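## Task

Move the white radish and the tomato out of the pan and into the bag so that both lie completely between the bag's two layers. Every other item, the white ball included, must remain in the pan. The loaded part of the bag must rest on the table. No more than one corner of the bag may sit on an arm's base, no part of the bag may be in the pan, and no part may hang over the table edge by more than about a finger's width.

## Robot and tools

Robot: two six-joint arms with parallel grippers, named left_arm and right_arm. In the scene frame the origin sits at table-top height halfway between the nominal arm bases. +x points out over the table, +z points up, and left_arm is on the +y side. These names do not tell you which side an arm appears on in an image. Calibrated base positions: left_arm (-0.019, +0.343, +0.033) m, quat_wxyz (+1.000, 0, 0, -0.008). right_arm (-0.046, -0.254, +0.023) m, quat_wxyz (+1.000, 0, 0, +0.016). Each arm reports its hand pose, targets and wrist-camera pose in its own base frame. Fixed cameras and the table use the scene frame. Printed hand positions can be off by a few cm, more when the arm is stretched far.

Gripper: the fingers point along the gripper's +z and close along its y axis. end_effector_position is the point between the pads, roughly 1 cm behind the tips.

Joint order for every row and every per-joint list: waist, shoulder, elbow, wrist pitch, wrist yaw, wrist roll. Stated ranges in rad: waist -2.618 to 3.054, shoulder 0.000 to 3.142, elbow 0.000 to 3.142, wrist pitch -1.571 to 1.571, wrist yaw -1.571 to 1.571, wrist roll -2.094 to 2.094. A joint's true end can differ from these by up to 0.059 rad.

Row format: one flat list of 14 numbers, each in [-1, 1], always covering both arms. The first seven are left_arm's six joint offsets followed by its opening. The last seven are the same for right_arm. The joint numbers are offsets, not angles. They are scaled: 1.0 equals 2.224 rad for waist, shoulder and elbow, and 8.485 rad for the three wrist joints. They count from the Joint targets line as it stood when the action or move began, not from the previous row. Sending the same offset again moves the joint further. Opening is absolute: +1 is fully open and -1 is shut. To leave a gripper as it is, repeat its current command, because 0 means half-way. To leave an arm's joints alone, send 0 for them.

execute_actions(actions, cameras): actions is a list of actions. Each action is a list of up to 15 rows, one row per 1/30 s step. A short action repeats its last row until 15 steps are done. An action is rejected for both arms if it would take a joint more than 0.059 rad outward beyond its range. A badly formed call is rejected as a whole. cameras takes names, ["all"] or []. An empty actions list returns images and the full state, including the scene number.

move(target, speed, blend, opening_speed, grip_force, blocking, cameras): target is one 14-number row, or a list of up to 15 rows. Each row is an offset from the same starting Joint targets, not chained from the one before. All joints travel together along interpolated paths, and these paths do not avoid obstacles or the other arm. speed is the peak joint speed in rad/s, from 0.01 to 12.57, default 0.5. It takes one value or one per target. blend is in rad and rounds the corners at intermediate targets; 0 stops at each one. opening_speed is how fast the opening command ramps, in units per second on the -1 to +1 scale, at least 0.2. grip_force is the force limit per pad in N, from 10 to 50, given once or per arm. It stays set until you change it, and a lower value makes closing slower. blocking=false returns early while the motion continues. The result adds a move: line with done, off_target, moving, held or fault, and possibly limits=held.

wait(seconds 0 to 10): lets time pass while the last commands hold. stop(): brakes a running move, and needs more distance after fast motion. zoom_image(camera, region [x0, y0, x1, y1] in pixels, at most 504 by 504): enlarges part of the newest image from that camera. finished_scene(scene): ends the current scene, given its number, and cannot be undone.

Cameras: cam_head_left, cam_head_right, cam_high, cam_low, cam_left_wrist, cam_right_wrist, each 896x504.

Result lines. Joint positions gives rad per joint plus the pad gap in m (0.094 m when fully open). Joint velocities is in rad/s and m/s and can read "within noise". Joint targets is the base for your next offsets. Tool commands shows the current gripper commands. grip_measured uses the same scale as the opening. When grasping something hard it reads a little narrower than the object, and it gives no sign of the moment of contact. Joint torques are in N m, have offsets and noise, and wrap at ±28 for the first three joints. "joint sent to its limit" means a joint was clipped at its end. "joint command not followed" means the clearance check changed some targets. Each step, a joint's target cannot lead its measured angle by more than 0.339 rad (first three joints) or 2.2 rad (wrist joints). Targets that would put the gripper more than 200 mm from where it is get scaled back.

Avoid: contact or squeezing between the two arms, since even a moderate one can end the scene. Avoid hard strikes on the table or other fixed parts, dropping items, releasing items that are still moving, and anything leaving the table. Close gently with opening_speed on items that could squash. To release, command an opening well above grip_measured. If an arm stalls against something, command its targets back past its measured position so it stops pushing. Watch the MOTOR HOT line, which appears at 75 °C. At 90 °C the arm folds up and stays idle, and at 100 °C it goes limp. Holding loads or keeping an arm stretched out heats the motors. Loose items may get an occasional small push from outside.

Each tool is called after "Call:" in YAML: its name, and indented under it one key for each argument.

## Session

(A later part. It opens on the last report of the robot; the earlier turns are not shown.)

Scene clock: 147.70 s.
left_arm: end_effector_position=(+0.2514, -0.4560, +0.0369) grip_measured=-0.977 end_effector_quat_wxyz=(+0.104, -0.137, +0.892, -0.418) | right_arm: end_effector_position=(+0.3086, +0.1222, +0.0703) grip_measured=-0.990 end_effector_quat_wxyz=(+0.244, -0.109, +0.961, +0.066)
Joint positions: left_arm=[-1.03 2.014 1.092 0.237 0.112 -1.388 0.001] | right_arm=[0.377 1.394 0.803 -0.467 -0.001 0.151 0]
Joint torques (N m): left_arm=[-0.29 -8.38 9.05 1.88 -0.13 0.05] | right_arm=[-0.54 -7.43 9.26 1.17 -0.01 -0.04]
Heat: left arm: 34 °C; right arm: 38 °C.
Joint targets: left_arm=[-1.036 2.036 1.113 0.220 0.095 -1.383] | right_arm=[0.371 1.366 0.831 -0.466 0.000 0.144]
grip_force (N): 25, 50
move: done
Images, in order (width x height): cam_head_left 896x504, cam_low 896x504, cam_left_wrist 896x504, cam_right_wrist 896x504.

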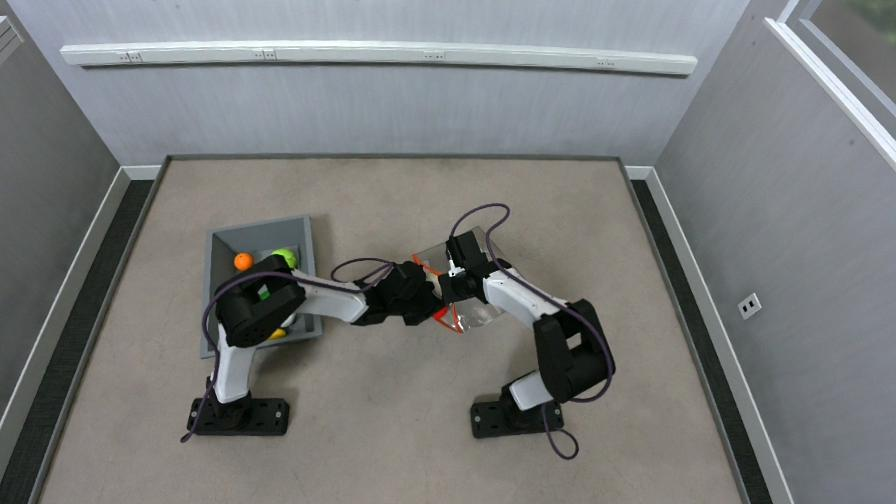

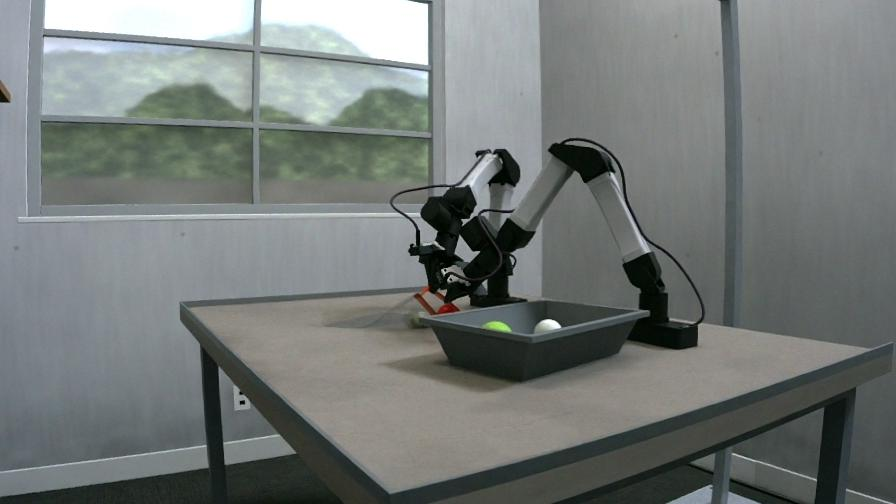

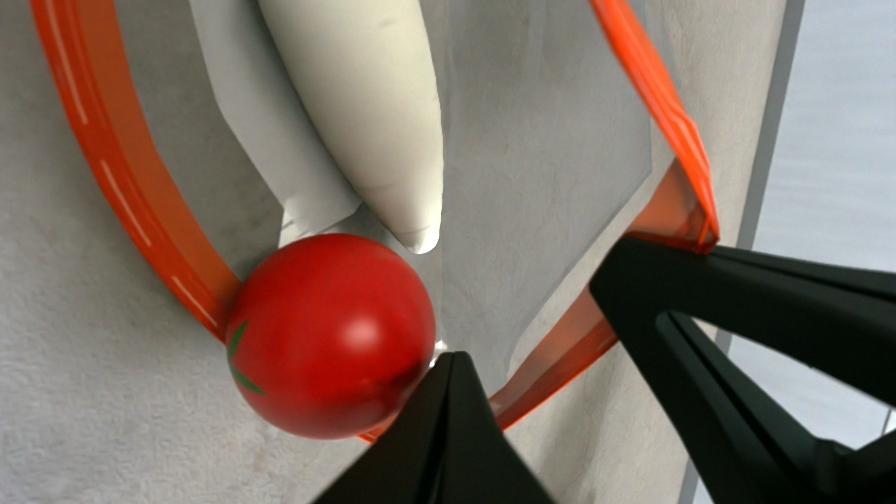

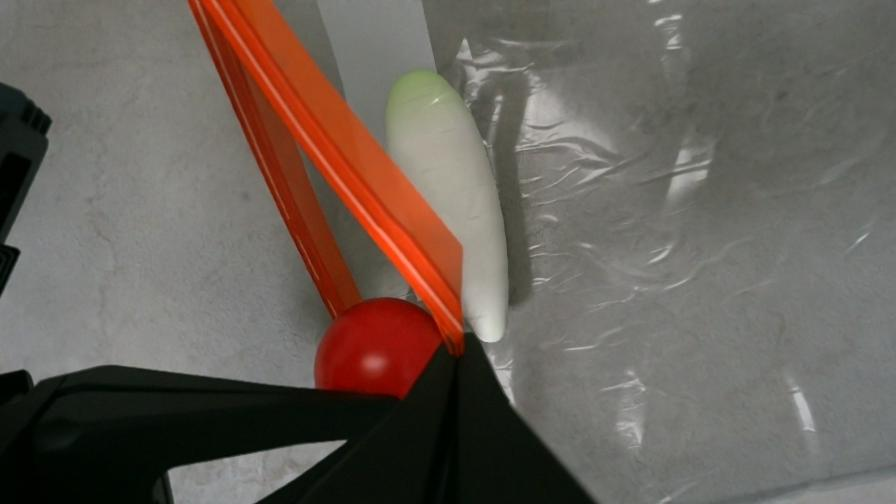

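Call:
move:
  target:
    - [0.0151,-0.1073,-0.0961,-0.0032,0.0031,0,-1,0,0,0,0,0,0,-1]
    - [0.0151,-0.079,-0.1119,0.0084,0.0031,0,-1,0,0,0,0,0,0,-1]
    - [0.0073,-0.0096,-0.0377,0.0073,0.0015,0,-1,0,0,0,0,0,0,-1]
  speed: [0.25,0.15,0.12]
  cameras: ["cam_head_left","cam_low","cam_left_wrist","cam_right_wrist"]

Call:
zoom_image:
  camera: "cam_low"
  region: [370, 220, 570, 370]

Scene clock: 152.87 s.
left_arm: end_effector_position=(+0.2501, -0.4381, +0.0266) grip_measured=-0.977 end_effector_quat_wxyz=(+0.107, -0.145, +0.892, -0.414) | right_arm: end_effector_position=(+0.3086, +0.1222, +0.0703) grip_measured=-0.990 end_effector_quat_wxyz=(+0.244, -0.109, +0.961, +0.066)
Joint positions: left_arm=[-1.014 1.992 1.011 0.289 0.111 -1.388 0.001] | right_arm=[0.377 1.394 0.803 -0.467 -0.001 0.151 0]
Joint torques (N m): left_arm=[-0.28 -7.87 8.57 2 -0.03 0.05] | right_arm=[-0.53 -7.43 9.28 1.17 -0.01 -0.04]
Heat: left arm: 34 °C; right arm: 38 °C.
Joint targets: left_arm=[-1.020 2.014 1.029 0.282 0.108 -1.383] | right_arm=[0.371 1.366 0.831 -0.466 0.000 0.144]
grip_force (N): 25, 50
move: done
Images, in order (width x height): cam_head_left 896x504, cam_low 896x504, cam_left_wrist 896x504, cam_right_wrist 896x504.

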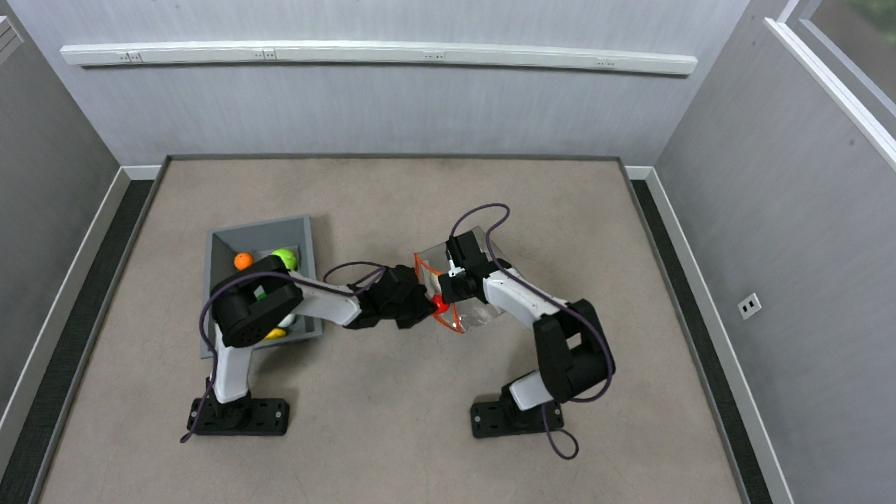

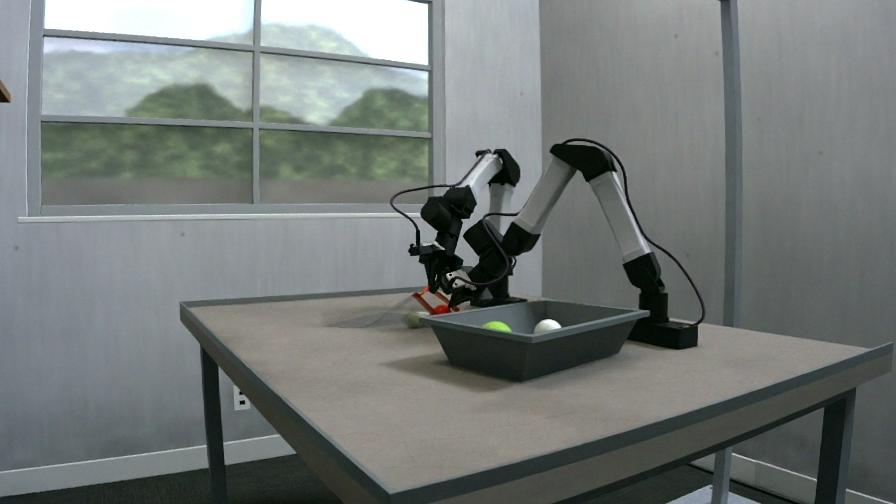

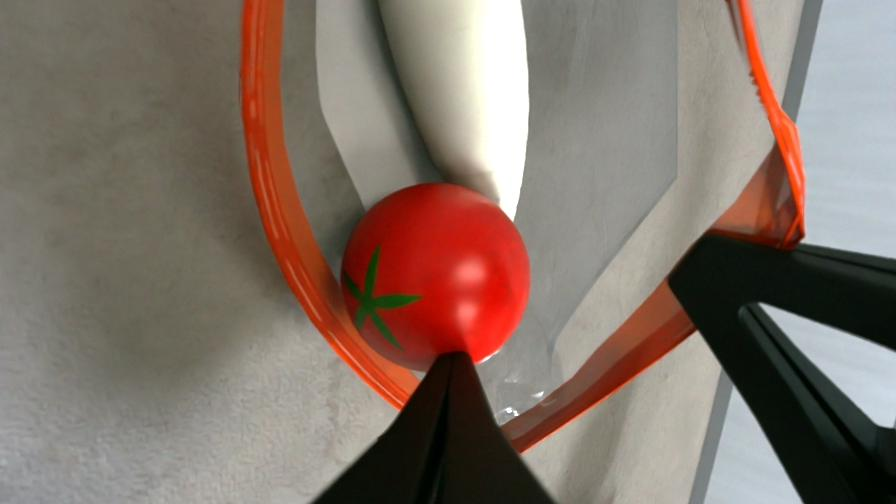

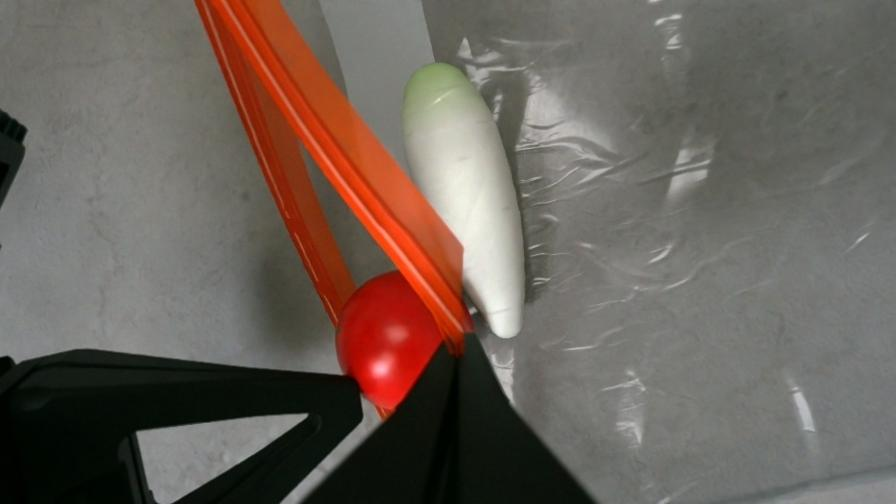

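Scaled by 2.520 from the camera's 896x504 image, which has a finer 1280x720 frame.

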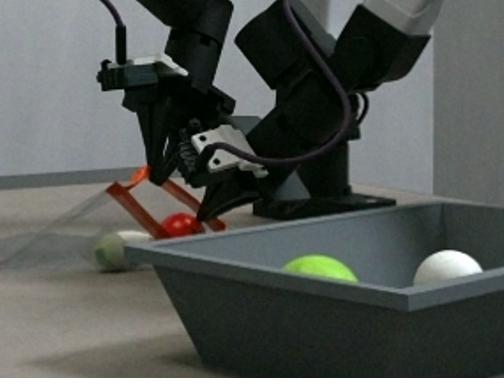

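Call:
move:
  target:
    - [0,0,0,0,0,0,-1,0,-0.0114,0.0376,-0.0127,0,0,-1]
    - [-0.0058,0.0442,0.0614,-0.0045,-0.0012,0,-1,0,-0.0114,0.0376,-0.0127,0,0,-1]
  speed: [0.15,0.12]
  cameras: ["cam_head_left","cam_low","cam_left_wrist","cam_right_wrist"]

Call:
zoom_image:
  camera: "cam_low"
  region: [370, 220, 570, 370]

Scene clock: 156.17 s.
left_arm: end_effector_position=(+0.2621, -0.4710, +0.0302) grip_measured=-0.977 end_effector_quat_wxyz=(+0.109, -0.137, +0.886, -0.428) | right_arm: end_effector_position=(+0.3100, +0.1228, +0.0952) grip_measured=-0.990 end_effector_quat_wxyz=(+0.244, -0.109, +0.961, +0.066)
Joint positions: left_arm=[-1.027 2.086 1.149 0.276 0.111 -1.388 0.001] | right_arm=[0.377 1.369 0.886 -0.575 -0.001 0.151 0]
Joint torques (N m): left_arm=[-0.25 -8.47 8.62 1.73 -0.13 0.04] | right_arm=[-0.51 -7.35 9.5 1.17 -0.01 -0.04]
Heat: left arm: 34 °C; right arm: 38 °C.
Joint targets: left_arm=[-1.033 2.113 1.166 0.244 0.097 -1.383] | right_arm=[0.371 1.341 0.915 -0.574 0.000 0.144]
grip_force (N): 25, 50
move: done
Images, in order (width x height): cam_head_left 896x504, cam_low 896x504, cam_left_wrist 896x504, cam_right_wrist 896x504.

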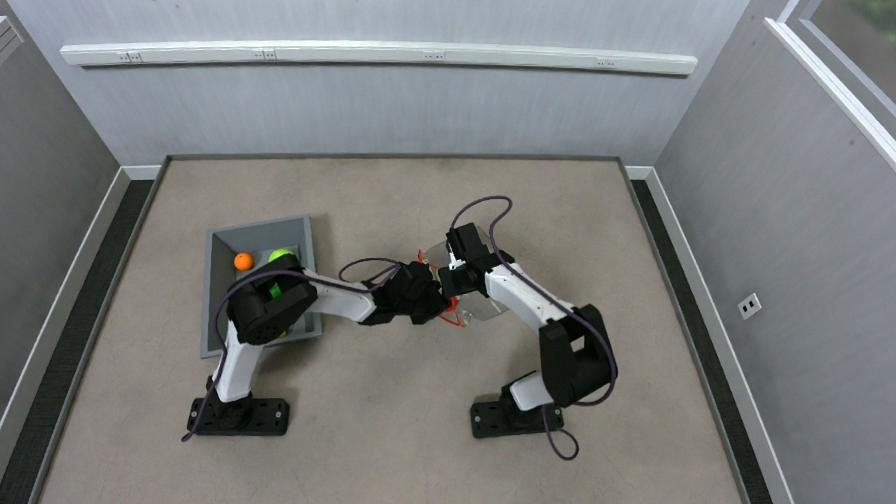

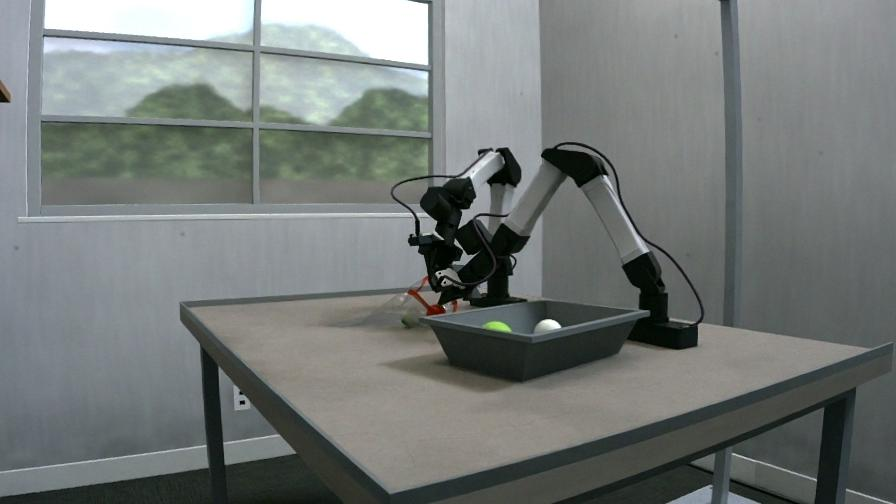

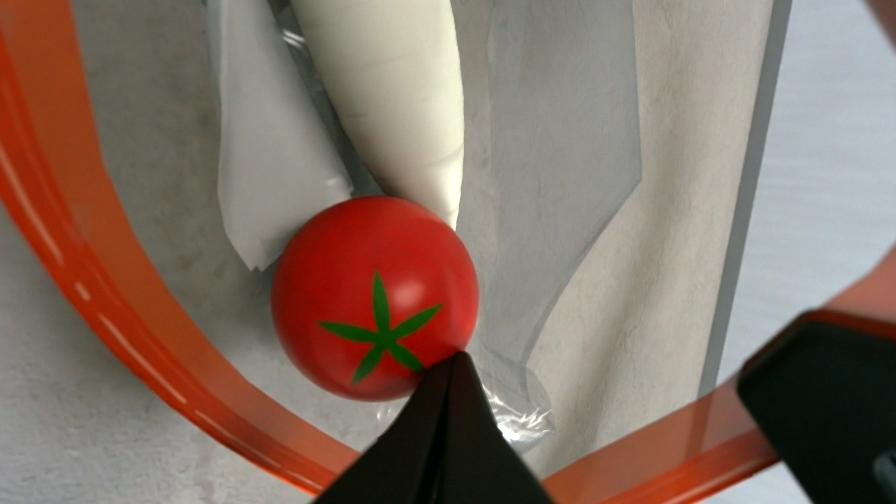

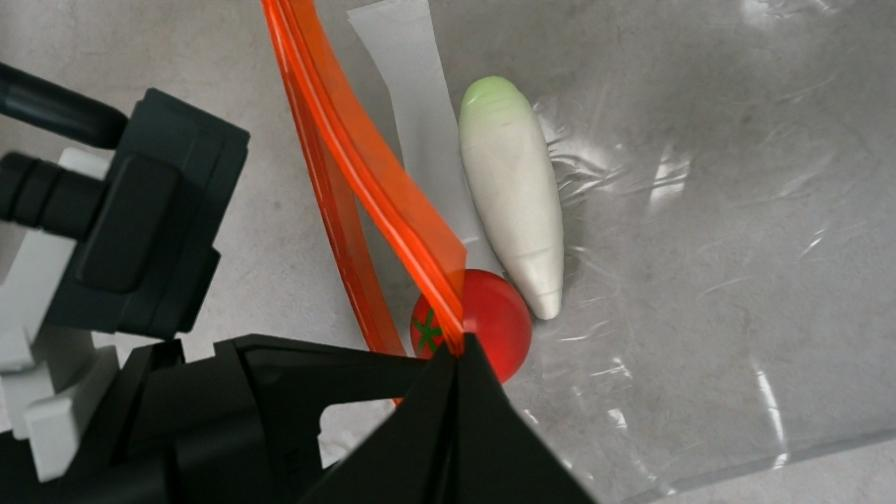

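Scaled by 2.520 from the camera's 896x504 image, which has a finer 1280x720 frame.

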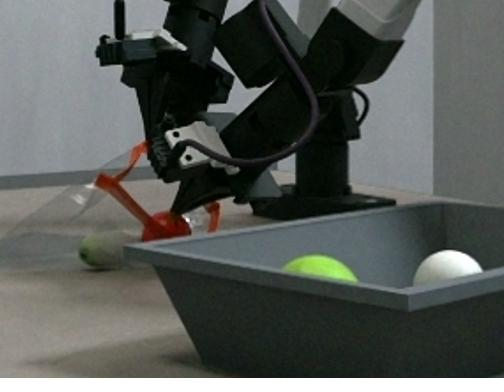

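Call:
move:
  target:
    - [0.0047,-0.219,-0.1772,-0.011,0.004,-0.002,-1,0,0,0,0,0,0,-1]
    - [0.2086,-0.161,0.1781,-0.1913,-0.0114,0.0764,-1,0,-0.0076,0.066,-0.0193,0,0,-1]
  speed: [0.25,0.4]
  cameras: ["cam_head_left","cam_low","cam_high","cam_left_wrist","cam_right_wrist"]

Call:
zoom_image:
  camera: "cam_low"
  region: [370, 220, 570, 370]

Call:
zoom_image:
  camera: "cam_head_left"
  region: [330, 200, 540, 380]

Scene clock: 163.57 s.
left_arm: end_effector_position=(+0.2653, -0.1749, +0.1379) grip_measured=-0.977 end_effector_quat_wxyz=(-0.001, -0.087, +0.996, -0.010) | right_arm: end_effector_position=(+0.3118, +0.1235, +0.1336) grip_measured=-0.990 end_effector_quat_wxyz=(+0.242, -0.109, +0.962, +0.066)
Joint positions: left_arm=[-0.574 1.735 1.542 -1.367 0.017 -0.748 0.001] | right_arm=[0.377 1.355 1.031 -0.739 -0.001 0.151 0]
Joint torques (N m): left_arm=[0.58 -6.09 8.96 0.29 -0.18 0.06] | right_arm=[-0.54 -7.62 9.8 1.17 -0.01 -0.04]
Heat: left arm: 34 °C; right arm: 38 °C.
Joint targets: left_arm=[-0.569 1.754 1.562 -1.379 0.001 -0.735] | right_arm=[0.371 1.323 1.062 -0.738 0.000 0.144]
grip_force (N): 25, 50
move: done
Images, in order (width x height): cam_head_left 896x504, cam_high 896x504, cam_low 896x504, cam_left_wrist 896x504, cam_right_wrist 896x504.

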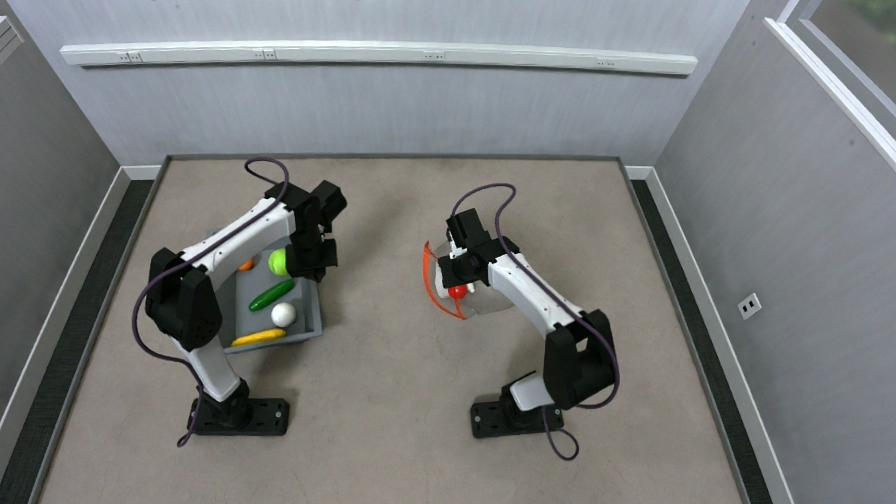

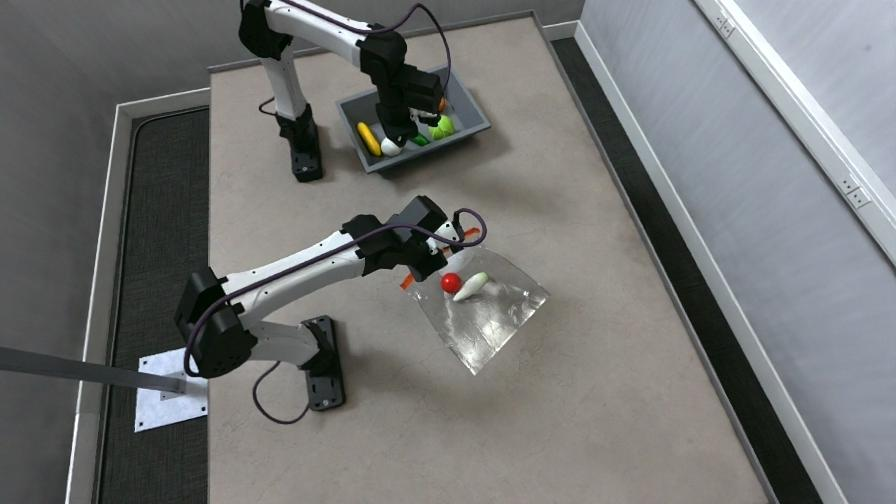

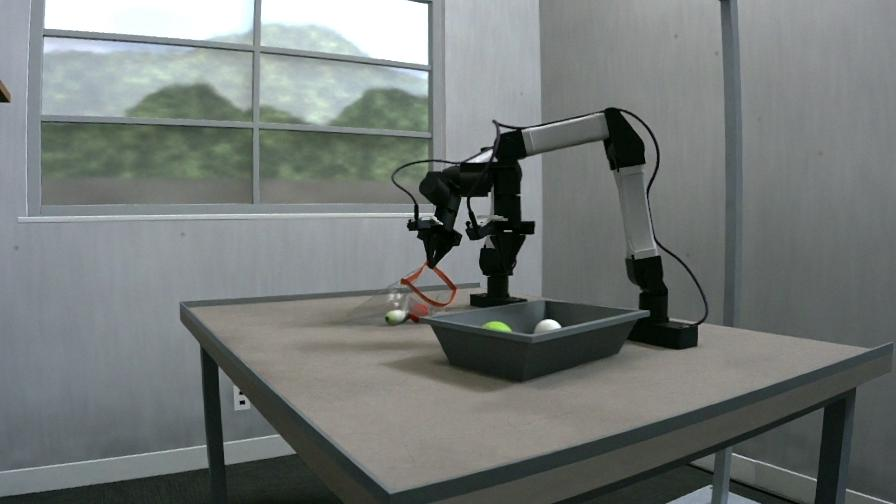

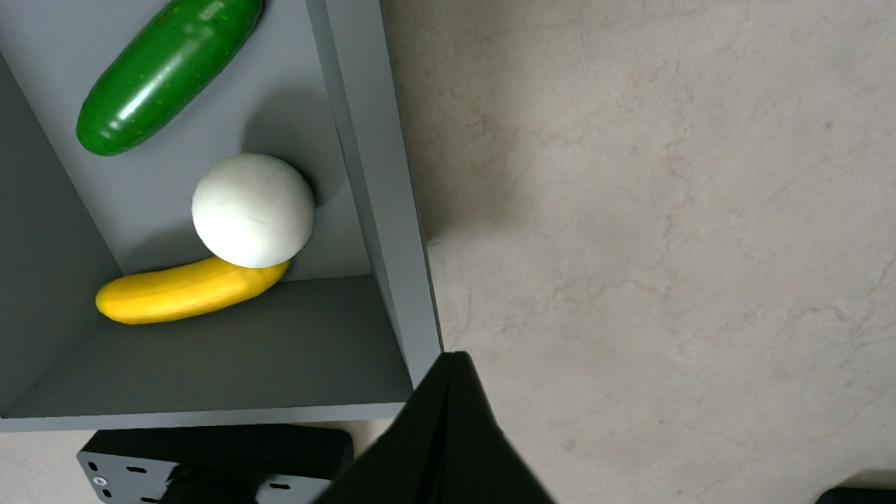

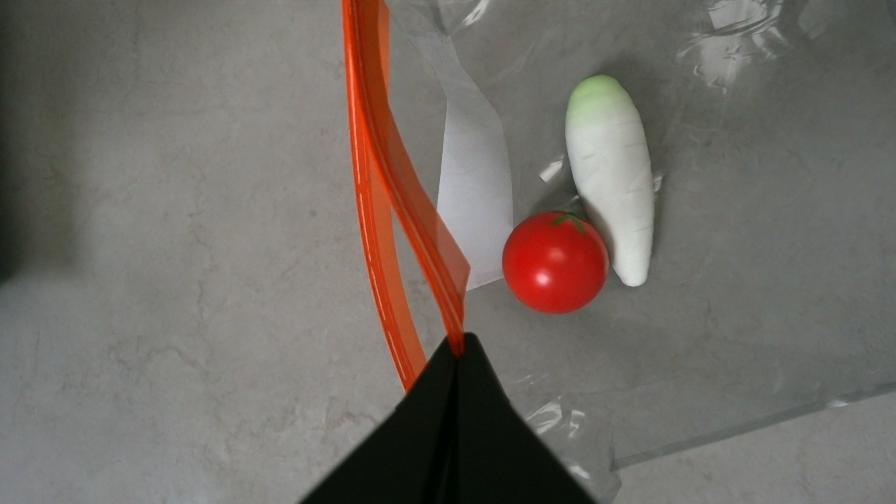

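Scaled by 2.520 from the camera's 896x504 image, which has a finer 1280x720 frame.

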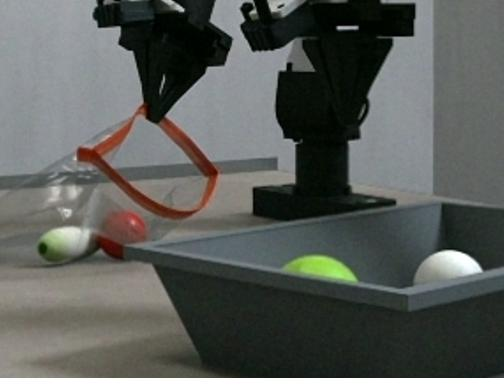

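Scaled by 2.400 from the camera's 896x504 image, which has a finer 1280x720 frame.

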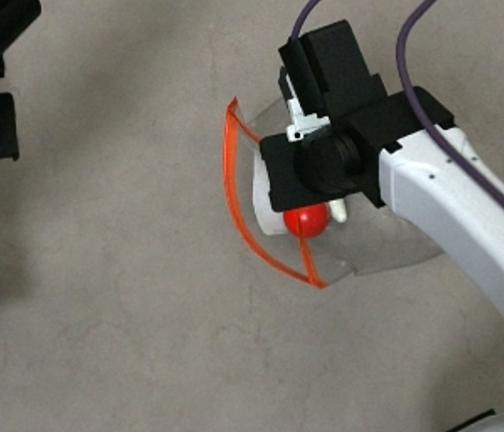

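Call:
move:
  target: [0,0,0,0,0,0,-1,0.0797,0.1317,-0.1237,0.055,0,0.0209,-1]
  speed: 0.25
  cameras: ["cam_head_left","cam_low","cam_high","cam_right_wrist"]

Call:
zoom_image:
  camera: "cam_low"
  region: [370, 220, 570, 370]

Call:
zoom_image:
  camera: "cam_head_left"
  region: [330, 200, 540, 380]

Scene clock: 167.17 s.
left_arm: end_effector_position=(+0.2652, -0.1749, +0.1379) grip_measured=-0.977 end_effector_quat_wxyz=(-0.001, -0.087, +0.996, -0.010) | right_arm: end_effector_position=(+0.3013, +0.1819, +0.0181) grip_measured=-0.990 end_effector_quat_wxyz=(+0.209, -0.111, +0.967, +0.096)
Joint positions: left_arm=[-0.574 1.735 1.542 -1.367 0.017 -0.748 0.001] | right_arm=[0.543 1.606 0.789 -0.289 -0.001 0.314 0]
Joint torques (N m): left_arm=[0.55 -6.15 8.94 0.28 -0.19 0.07] | right_arm=[0.5 -5.27 5.7 1.23 0 0.07]
Heat: left arm: 34 °C; right arm: 38 °C.
Joint targets: left_arm=[-0.569 1.754 1.562 -1.379 0.001 -0.735] | right_arm=[0.548 1.616 0.787 -0.271 0.000 0.321]
grip_force (N): 25, 50
move: done
Images, in order (width x height): cam_head_left 896x504, cam_high 896x504, cam_low 896x504, cam_right_wrist 896x504.

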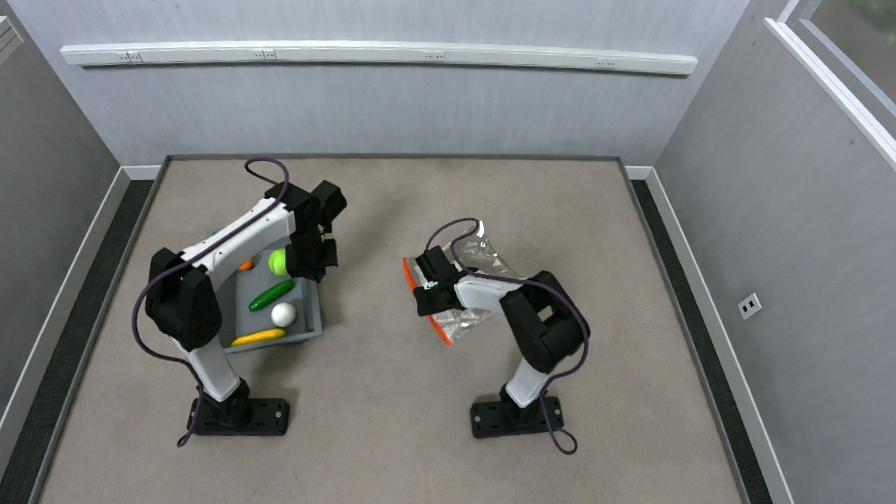

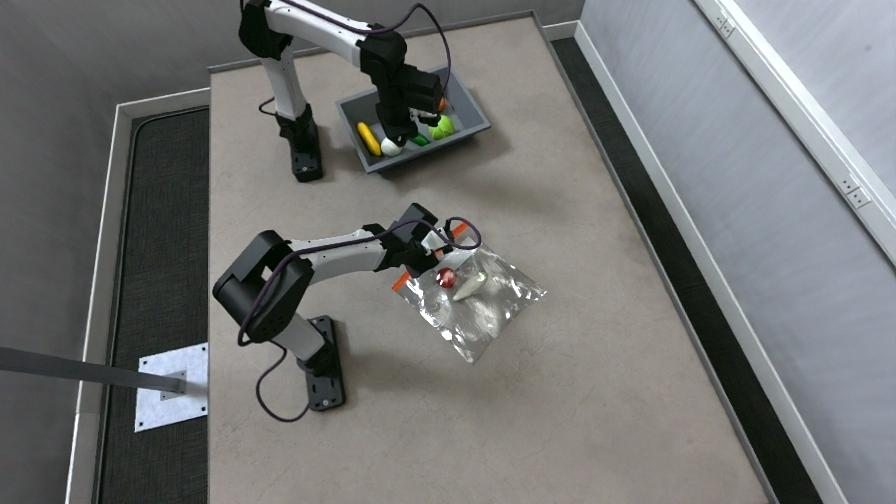

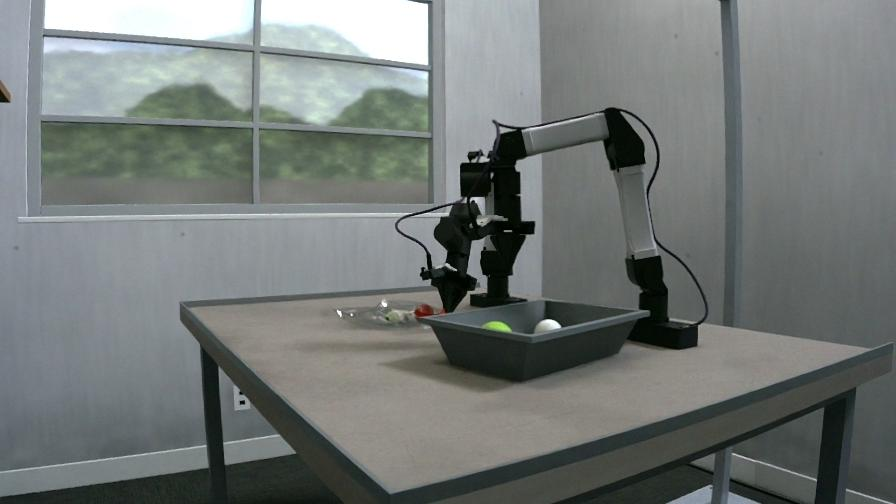

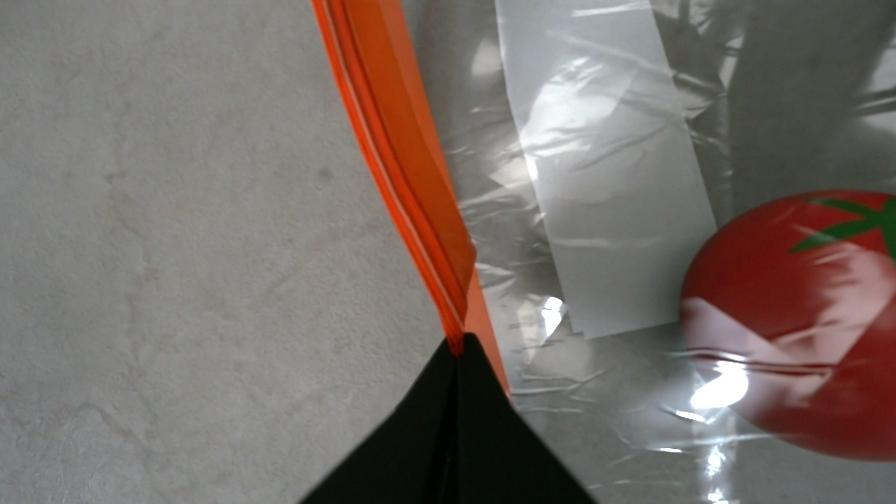

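Scaled by 2.520 from the camera's 896x504 image, which has a finer 1280x720 frame.

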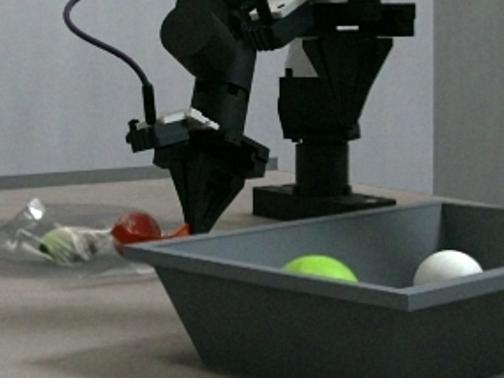

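Scaled by 2.400 from the camera's 896x504 image, which has a finer 1280x720 frame.

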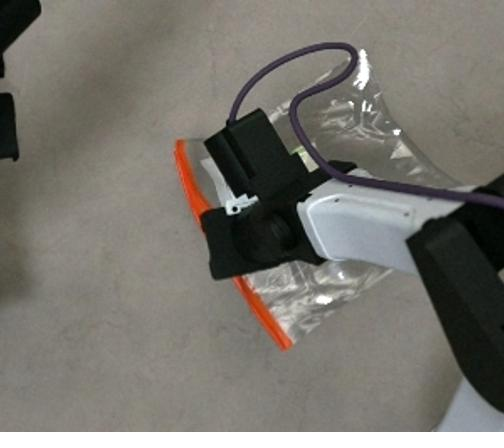

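Call:
move:
  target:
    - [0,0,0,0,0,0,-1,0,0.0175,-0.014,0.0083,0,0,-1]
    - [0,0,0,0,0,0,-1,0,0.0175,-0.014,0.0083,0,0,-0.3]
    - [0,0,0,0,0,0,-1,0,-0.104,0.0235,-0.0334,0,0,-0.3]
  speed: [0.1,0.1,0.12]
  opening_speed: 0.3
  cameras: ["cam_head_left","cam_low","cam_high","cam_right_wrist"]

Call:
zoom_image:
  camera: "cam_low"
  region: [370, 220, 570, 370]

Call:
zoom_image:
  camera: "cam_high"
  region: [360, 200, 560, 380]

Scene clock: 174.67 s.
left_arm: end_effector_position=(+0.2652, -0.1749, +0.1379) grip_measured=-0.977 end_effector_quat_wxyz=(-0.001, -0.087, +0.996, -0.010) | right_arm: end_effector_position=(+0.2692, +0.1625, +0.0579) grip_measured=-0.301 end_effector_quat_wxyz=(+0.187, -0.112, +0.972, +0.086)
Joint positions: left_arm=[-0.574 1.735 1.542 -1.367 0.017 -0.748 0.001] | right_arm=[0.543 1.413 0.811 -0.553 -0.001 0.314 0.033]
Joint torques (N m): left_arm=[0.57 -6.11 8.96 0.29 -0.17 0.08] | right_arm=[0.58 -7.41 9.03 1.03 0 0.11]
Heat: left arm: 34 °C; right arm: 38 °C.
Joint targets: left_arm=[-0.569 1.754 1.562 -1.379 0.001 -0.735] | right_arm=[0.548 1.385 0.839 -0.554 0.000 0.321]
grip_force (N): 25, 50
move: done
Images, in order (width x height): cam_head_left 896x504, cam_high 896x504, cam_low 896x504, cam_right_wrist 896x504.

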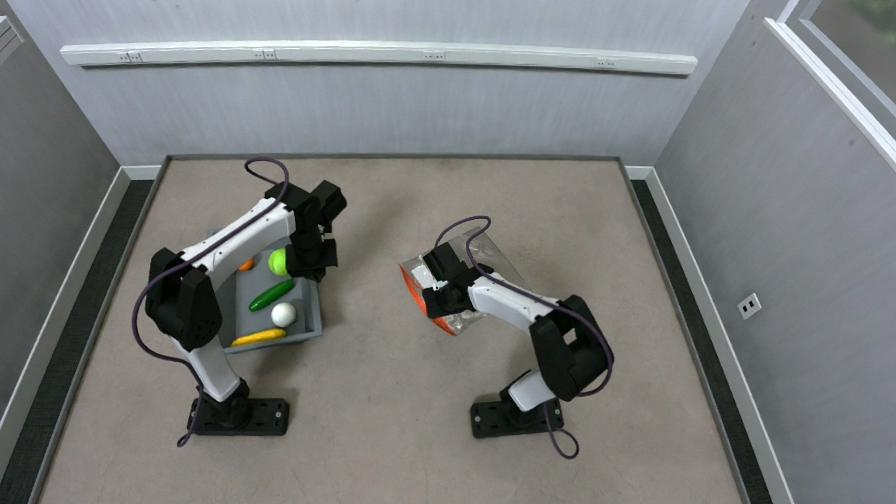

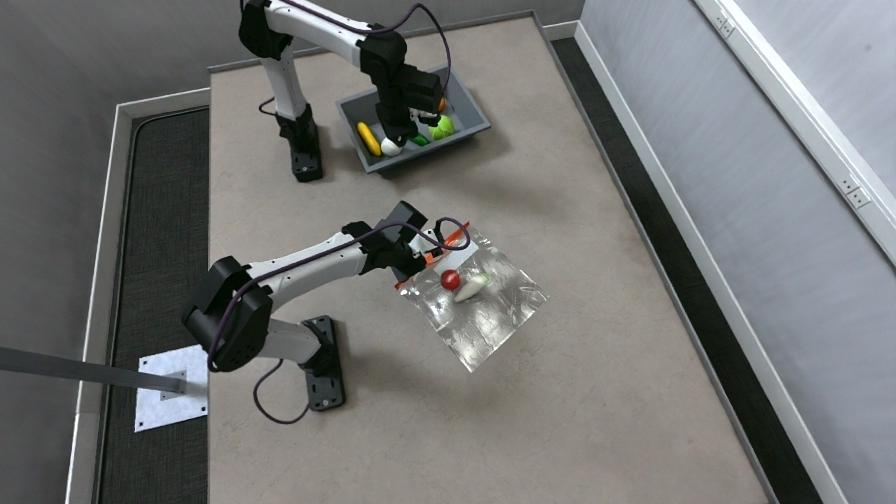

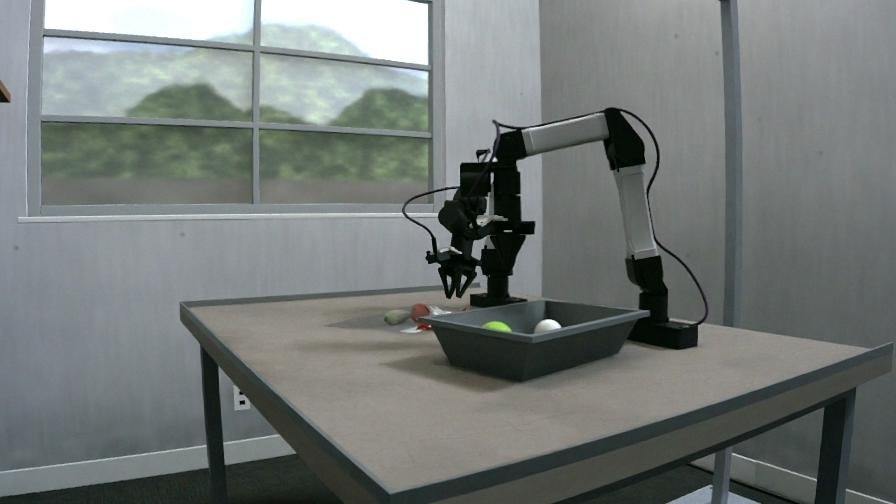

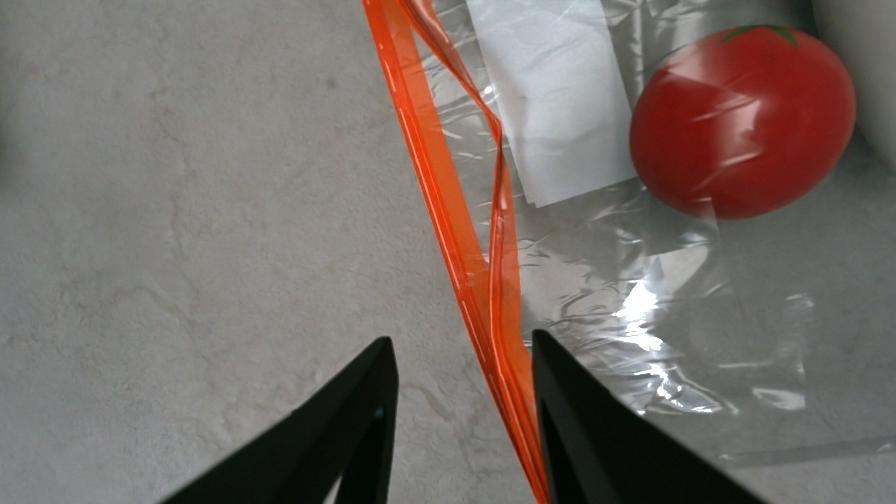

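Scaled by 2.520 from the camera's 896x504 image, which has a finer 1280x720 frame.

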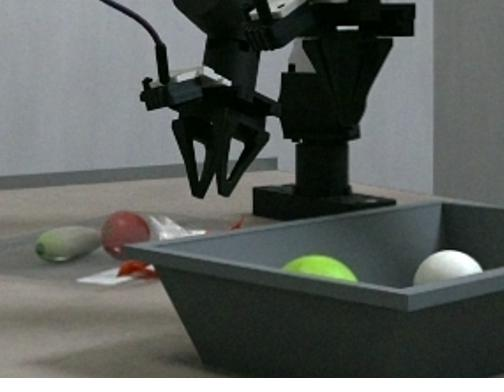

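Scaled by 2.520 from the camera's 896x504 image, which has a finer 1280x720 frame.

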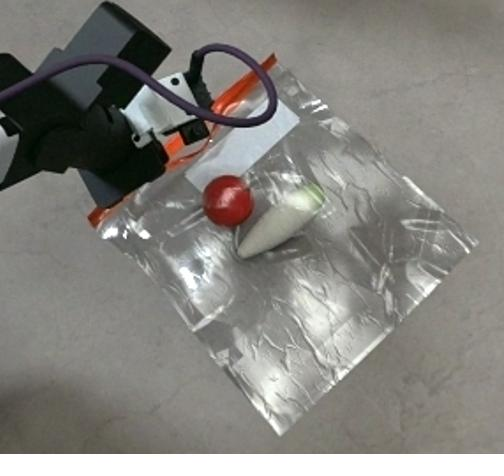

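Call:
move:
  target: [0,0,0,0,0,0,-1,0,-0.07,0.05,-0.01,0,0,-0.3]
  speed: 0.3
  cameras: ["cam_head_left","cam_high","cam_right_wrist"]

Call:
zoom_image:
  camera: "cam_high"
  region: [330, 50, 560, 380]

Scene clock: 176.13 s.
left_arm: end_effector_position=(+0.2652, -0.1749, +0.1379) grip_measured=-0.977 end_effector_quat_wxyz=(-0.001, -0.087, +0.996, -0.010) | right_arm: end_effector_position=(+0.2818, +0.1701, +0.1393) grip_measured=-0.301 end_effector_quat_wxyz=(+0.272, -0.109, +0.948, +0.125)
Joint positions: left_arm=[-0.574 1.735 1.542 -1.367 0.017 -0.748 0.001] | right_arm=[0.543 1.248 0.925 -0.64 -0.001 0.314 0.033]
Joint torques (N m): left_arm=[0.55 -6.09 8.95 0.28 -0.18 0.07] | right_arm=[0.59 -5.7 9.42 1.33 -0.01 0.11]
Heat: left arm: 34 °C; right arm: 37 °C.
Joint targets: left_arm=[-0.569 1.754 1.562 -1.379 0.001 -0.735] | right_arm=[0.548 1.229 0.950 -0.639 0.000 0.321]
grip_force (N): 25, 50
move: done
Images, in order (width x height): cam_head_left 896x504, cam_high 896x504, cam_right_wrist 896x504.

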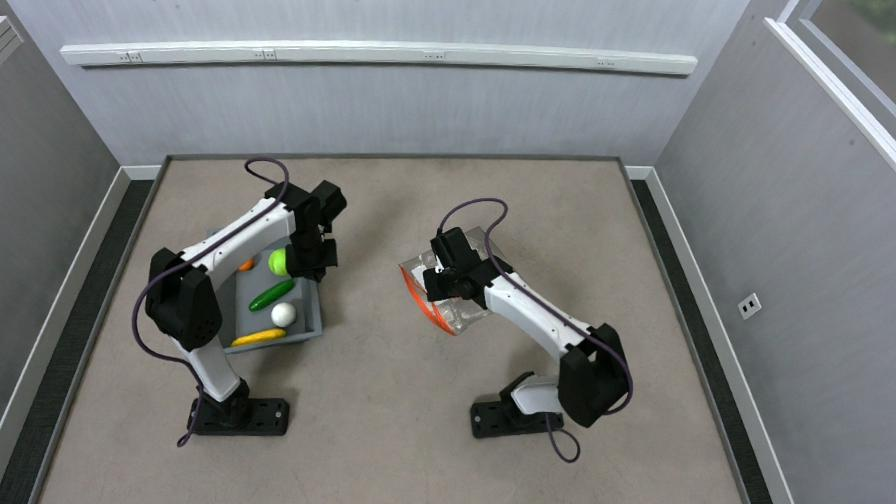

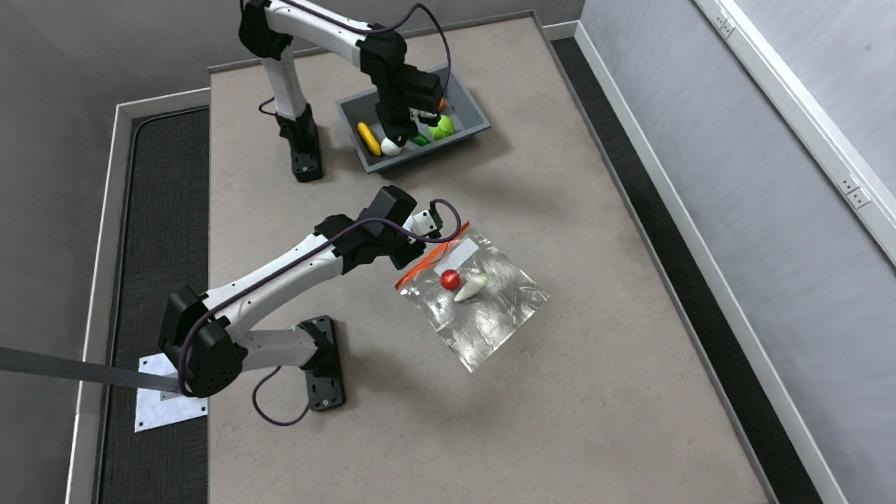

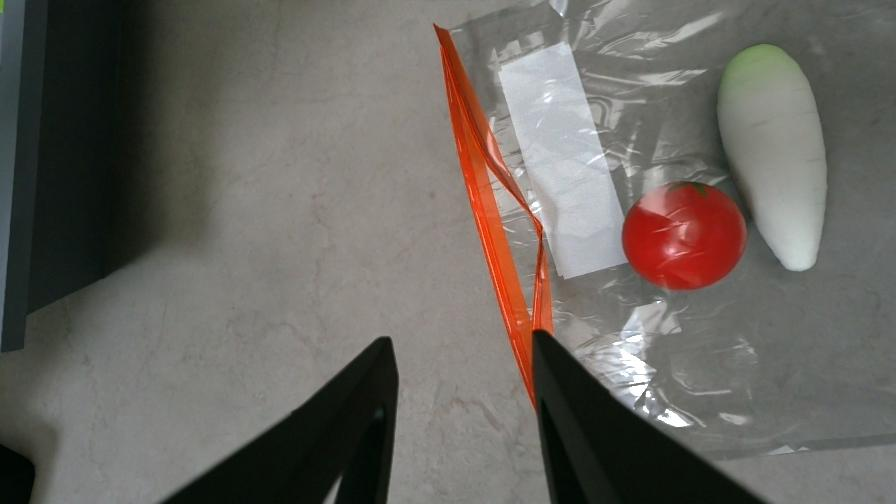

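Scaled by 1.527 from the camera's 896x504 image, which has a finer 1280x720 frame.

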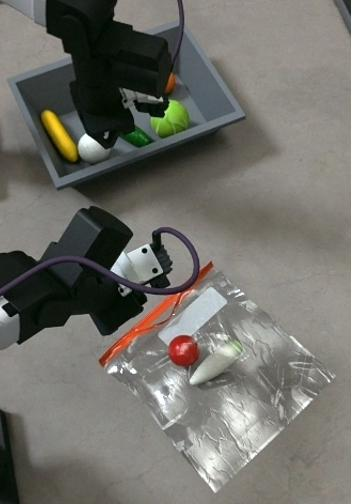

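Call:
finished_scene:
  scene: 1

The scene is finished: the task was done.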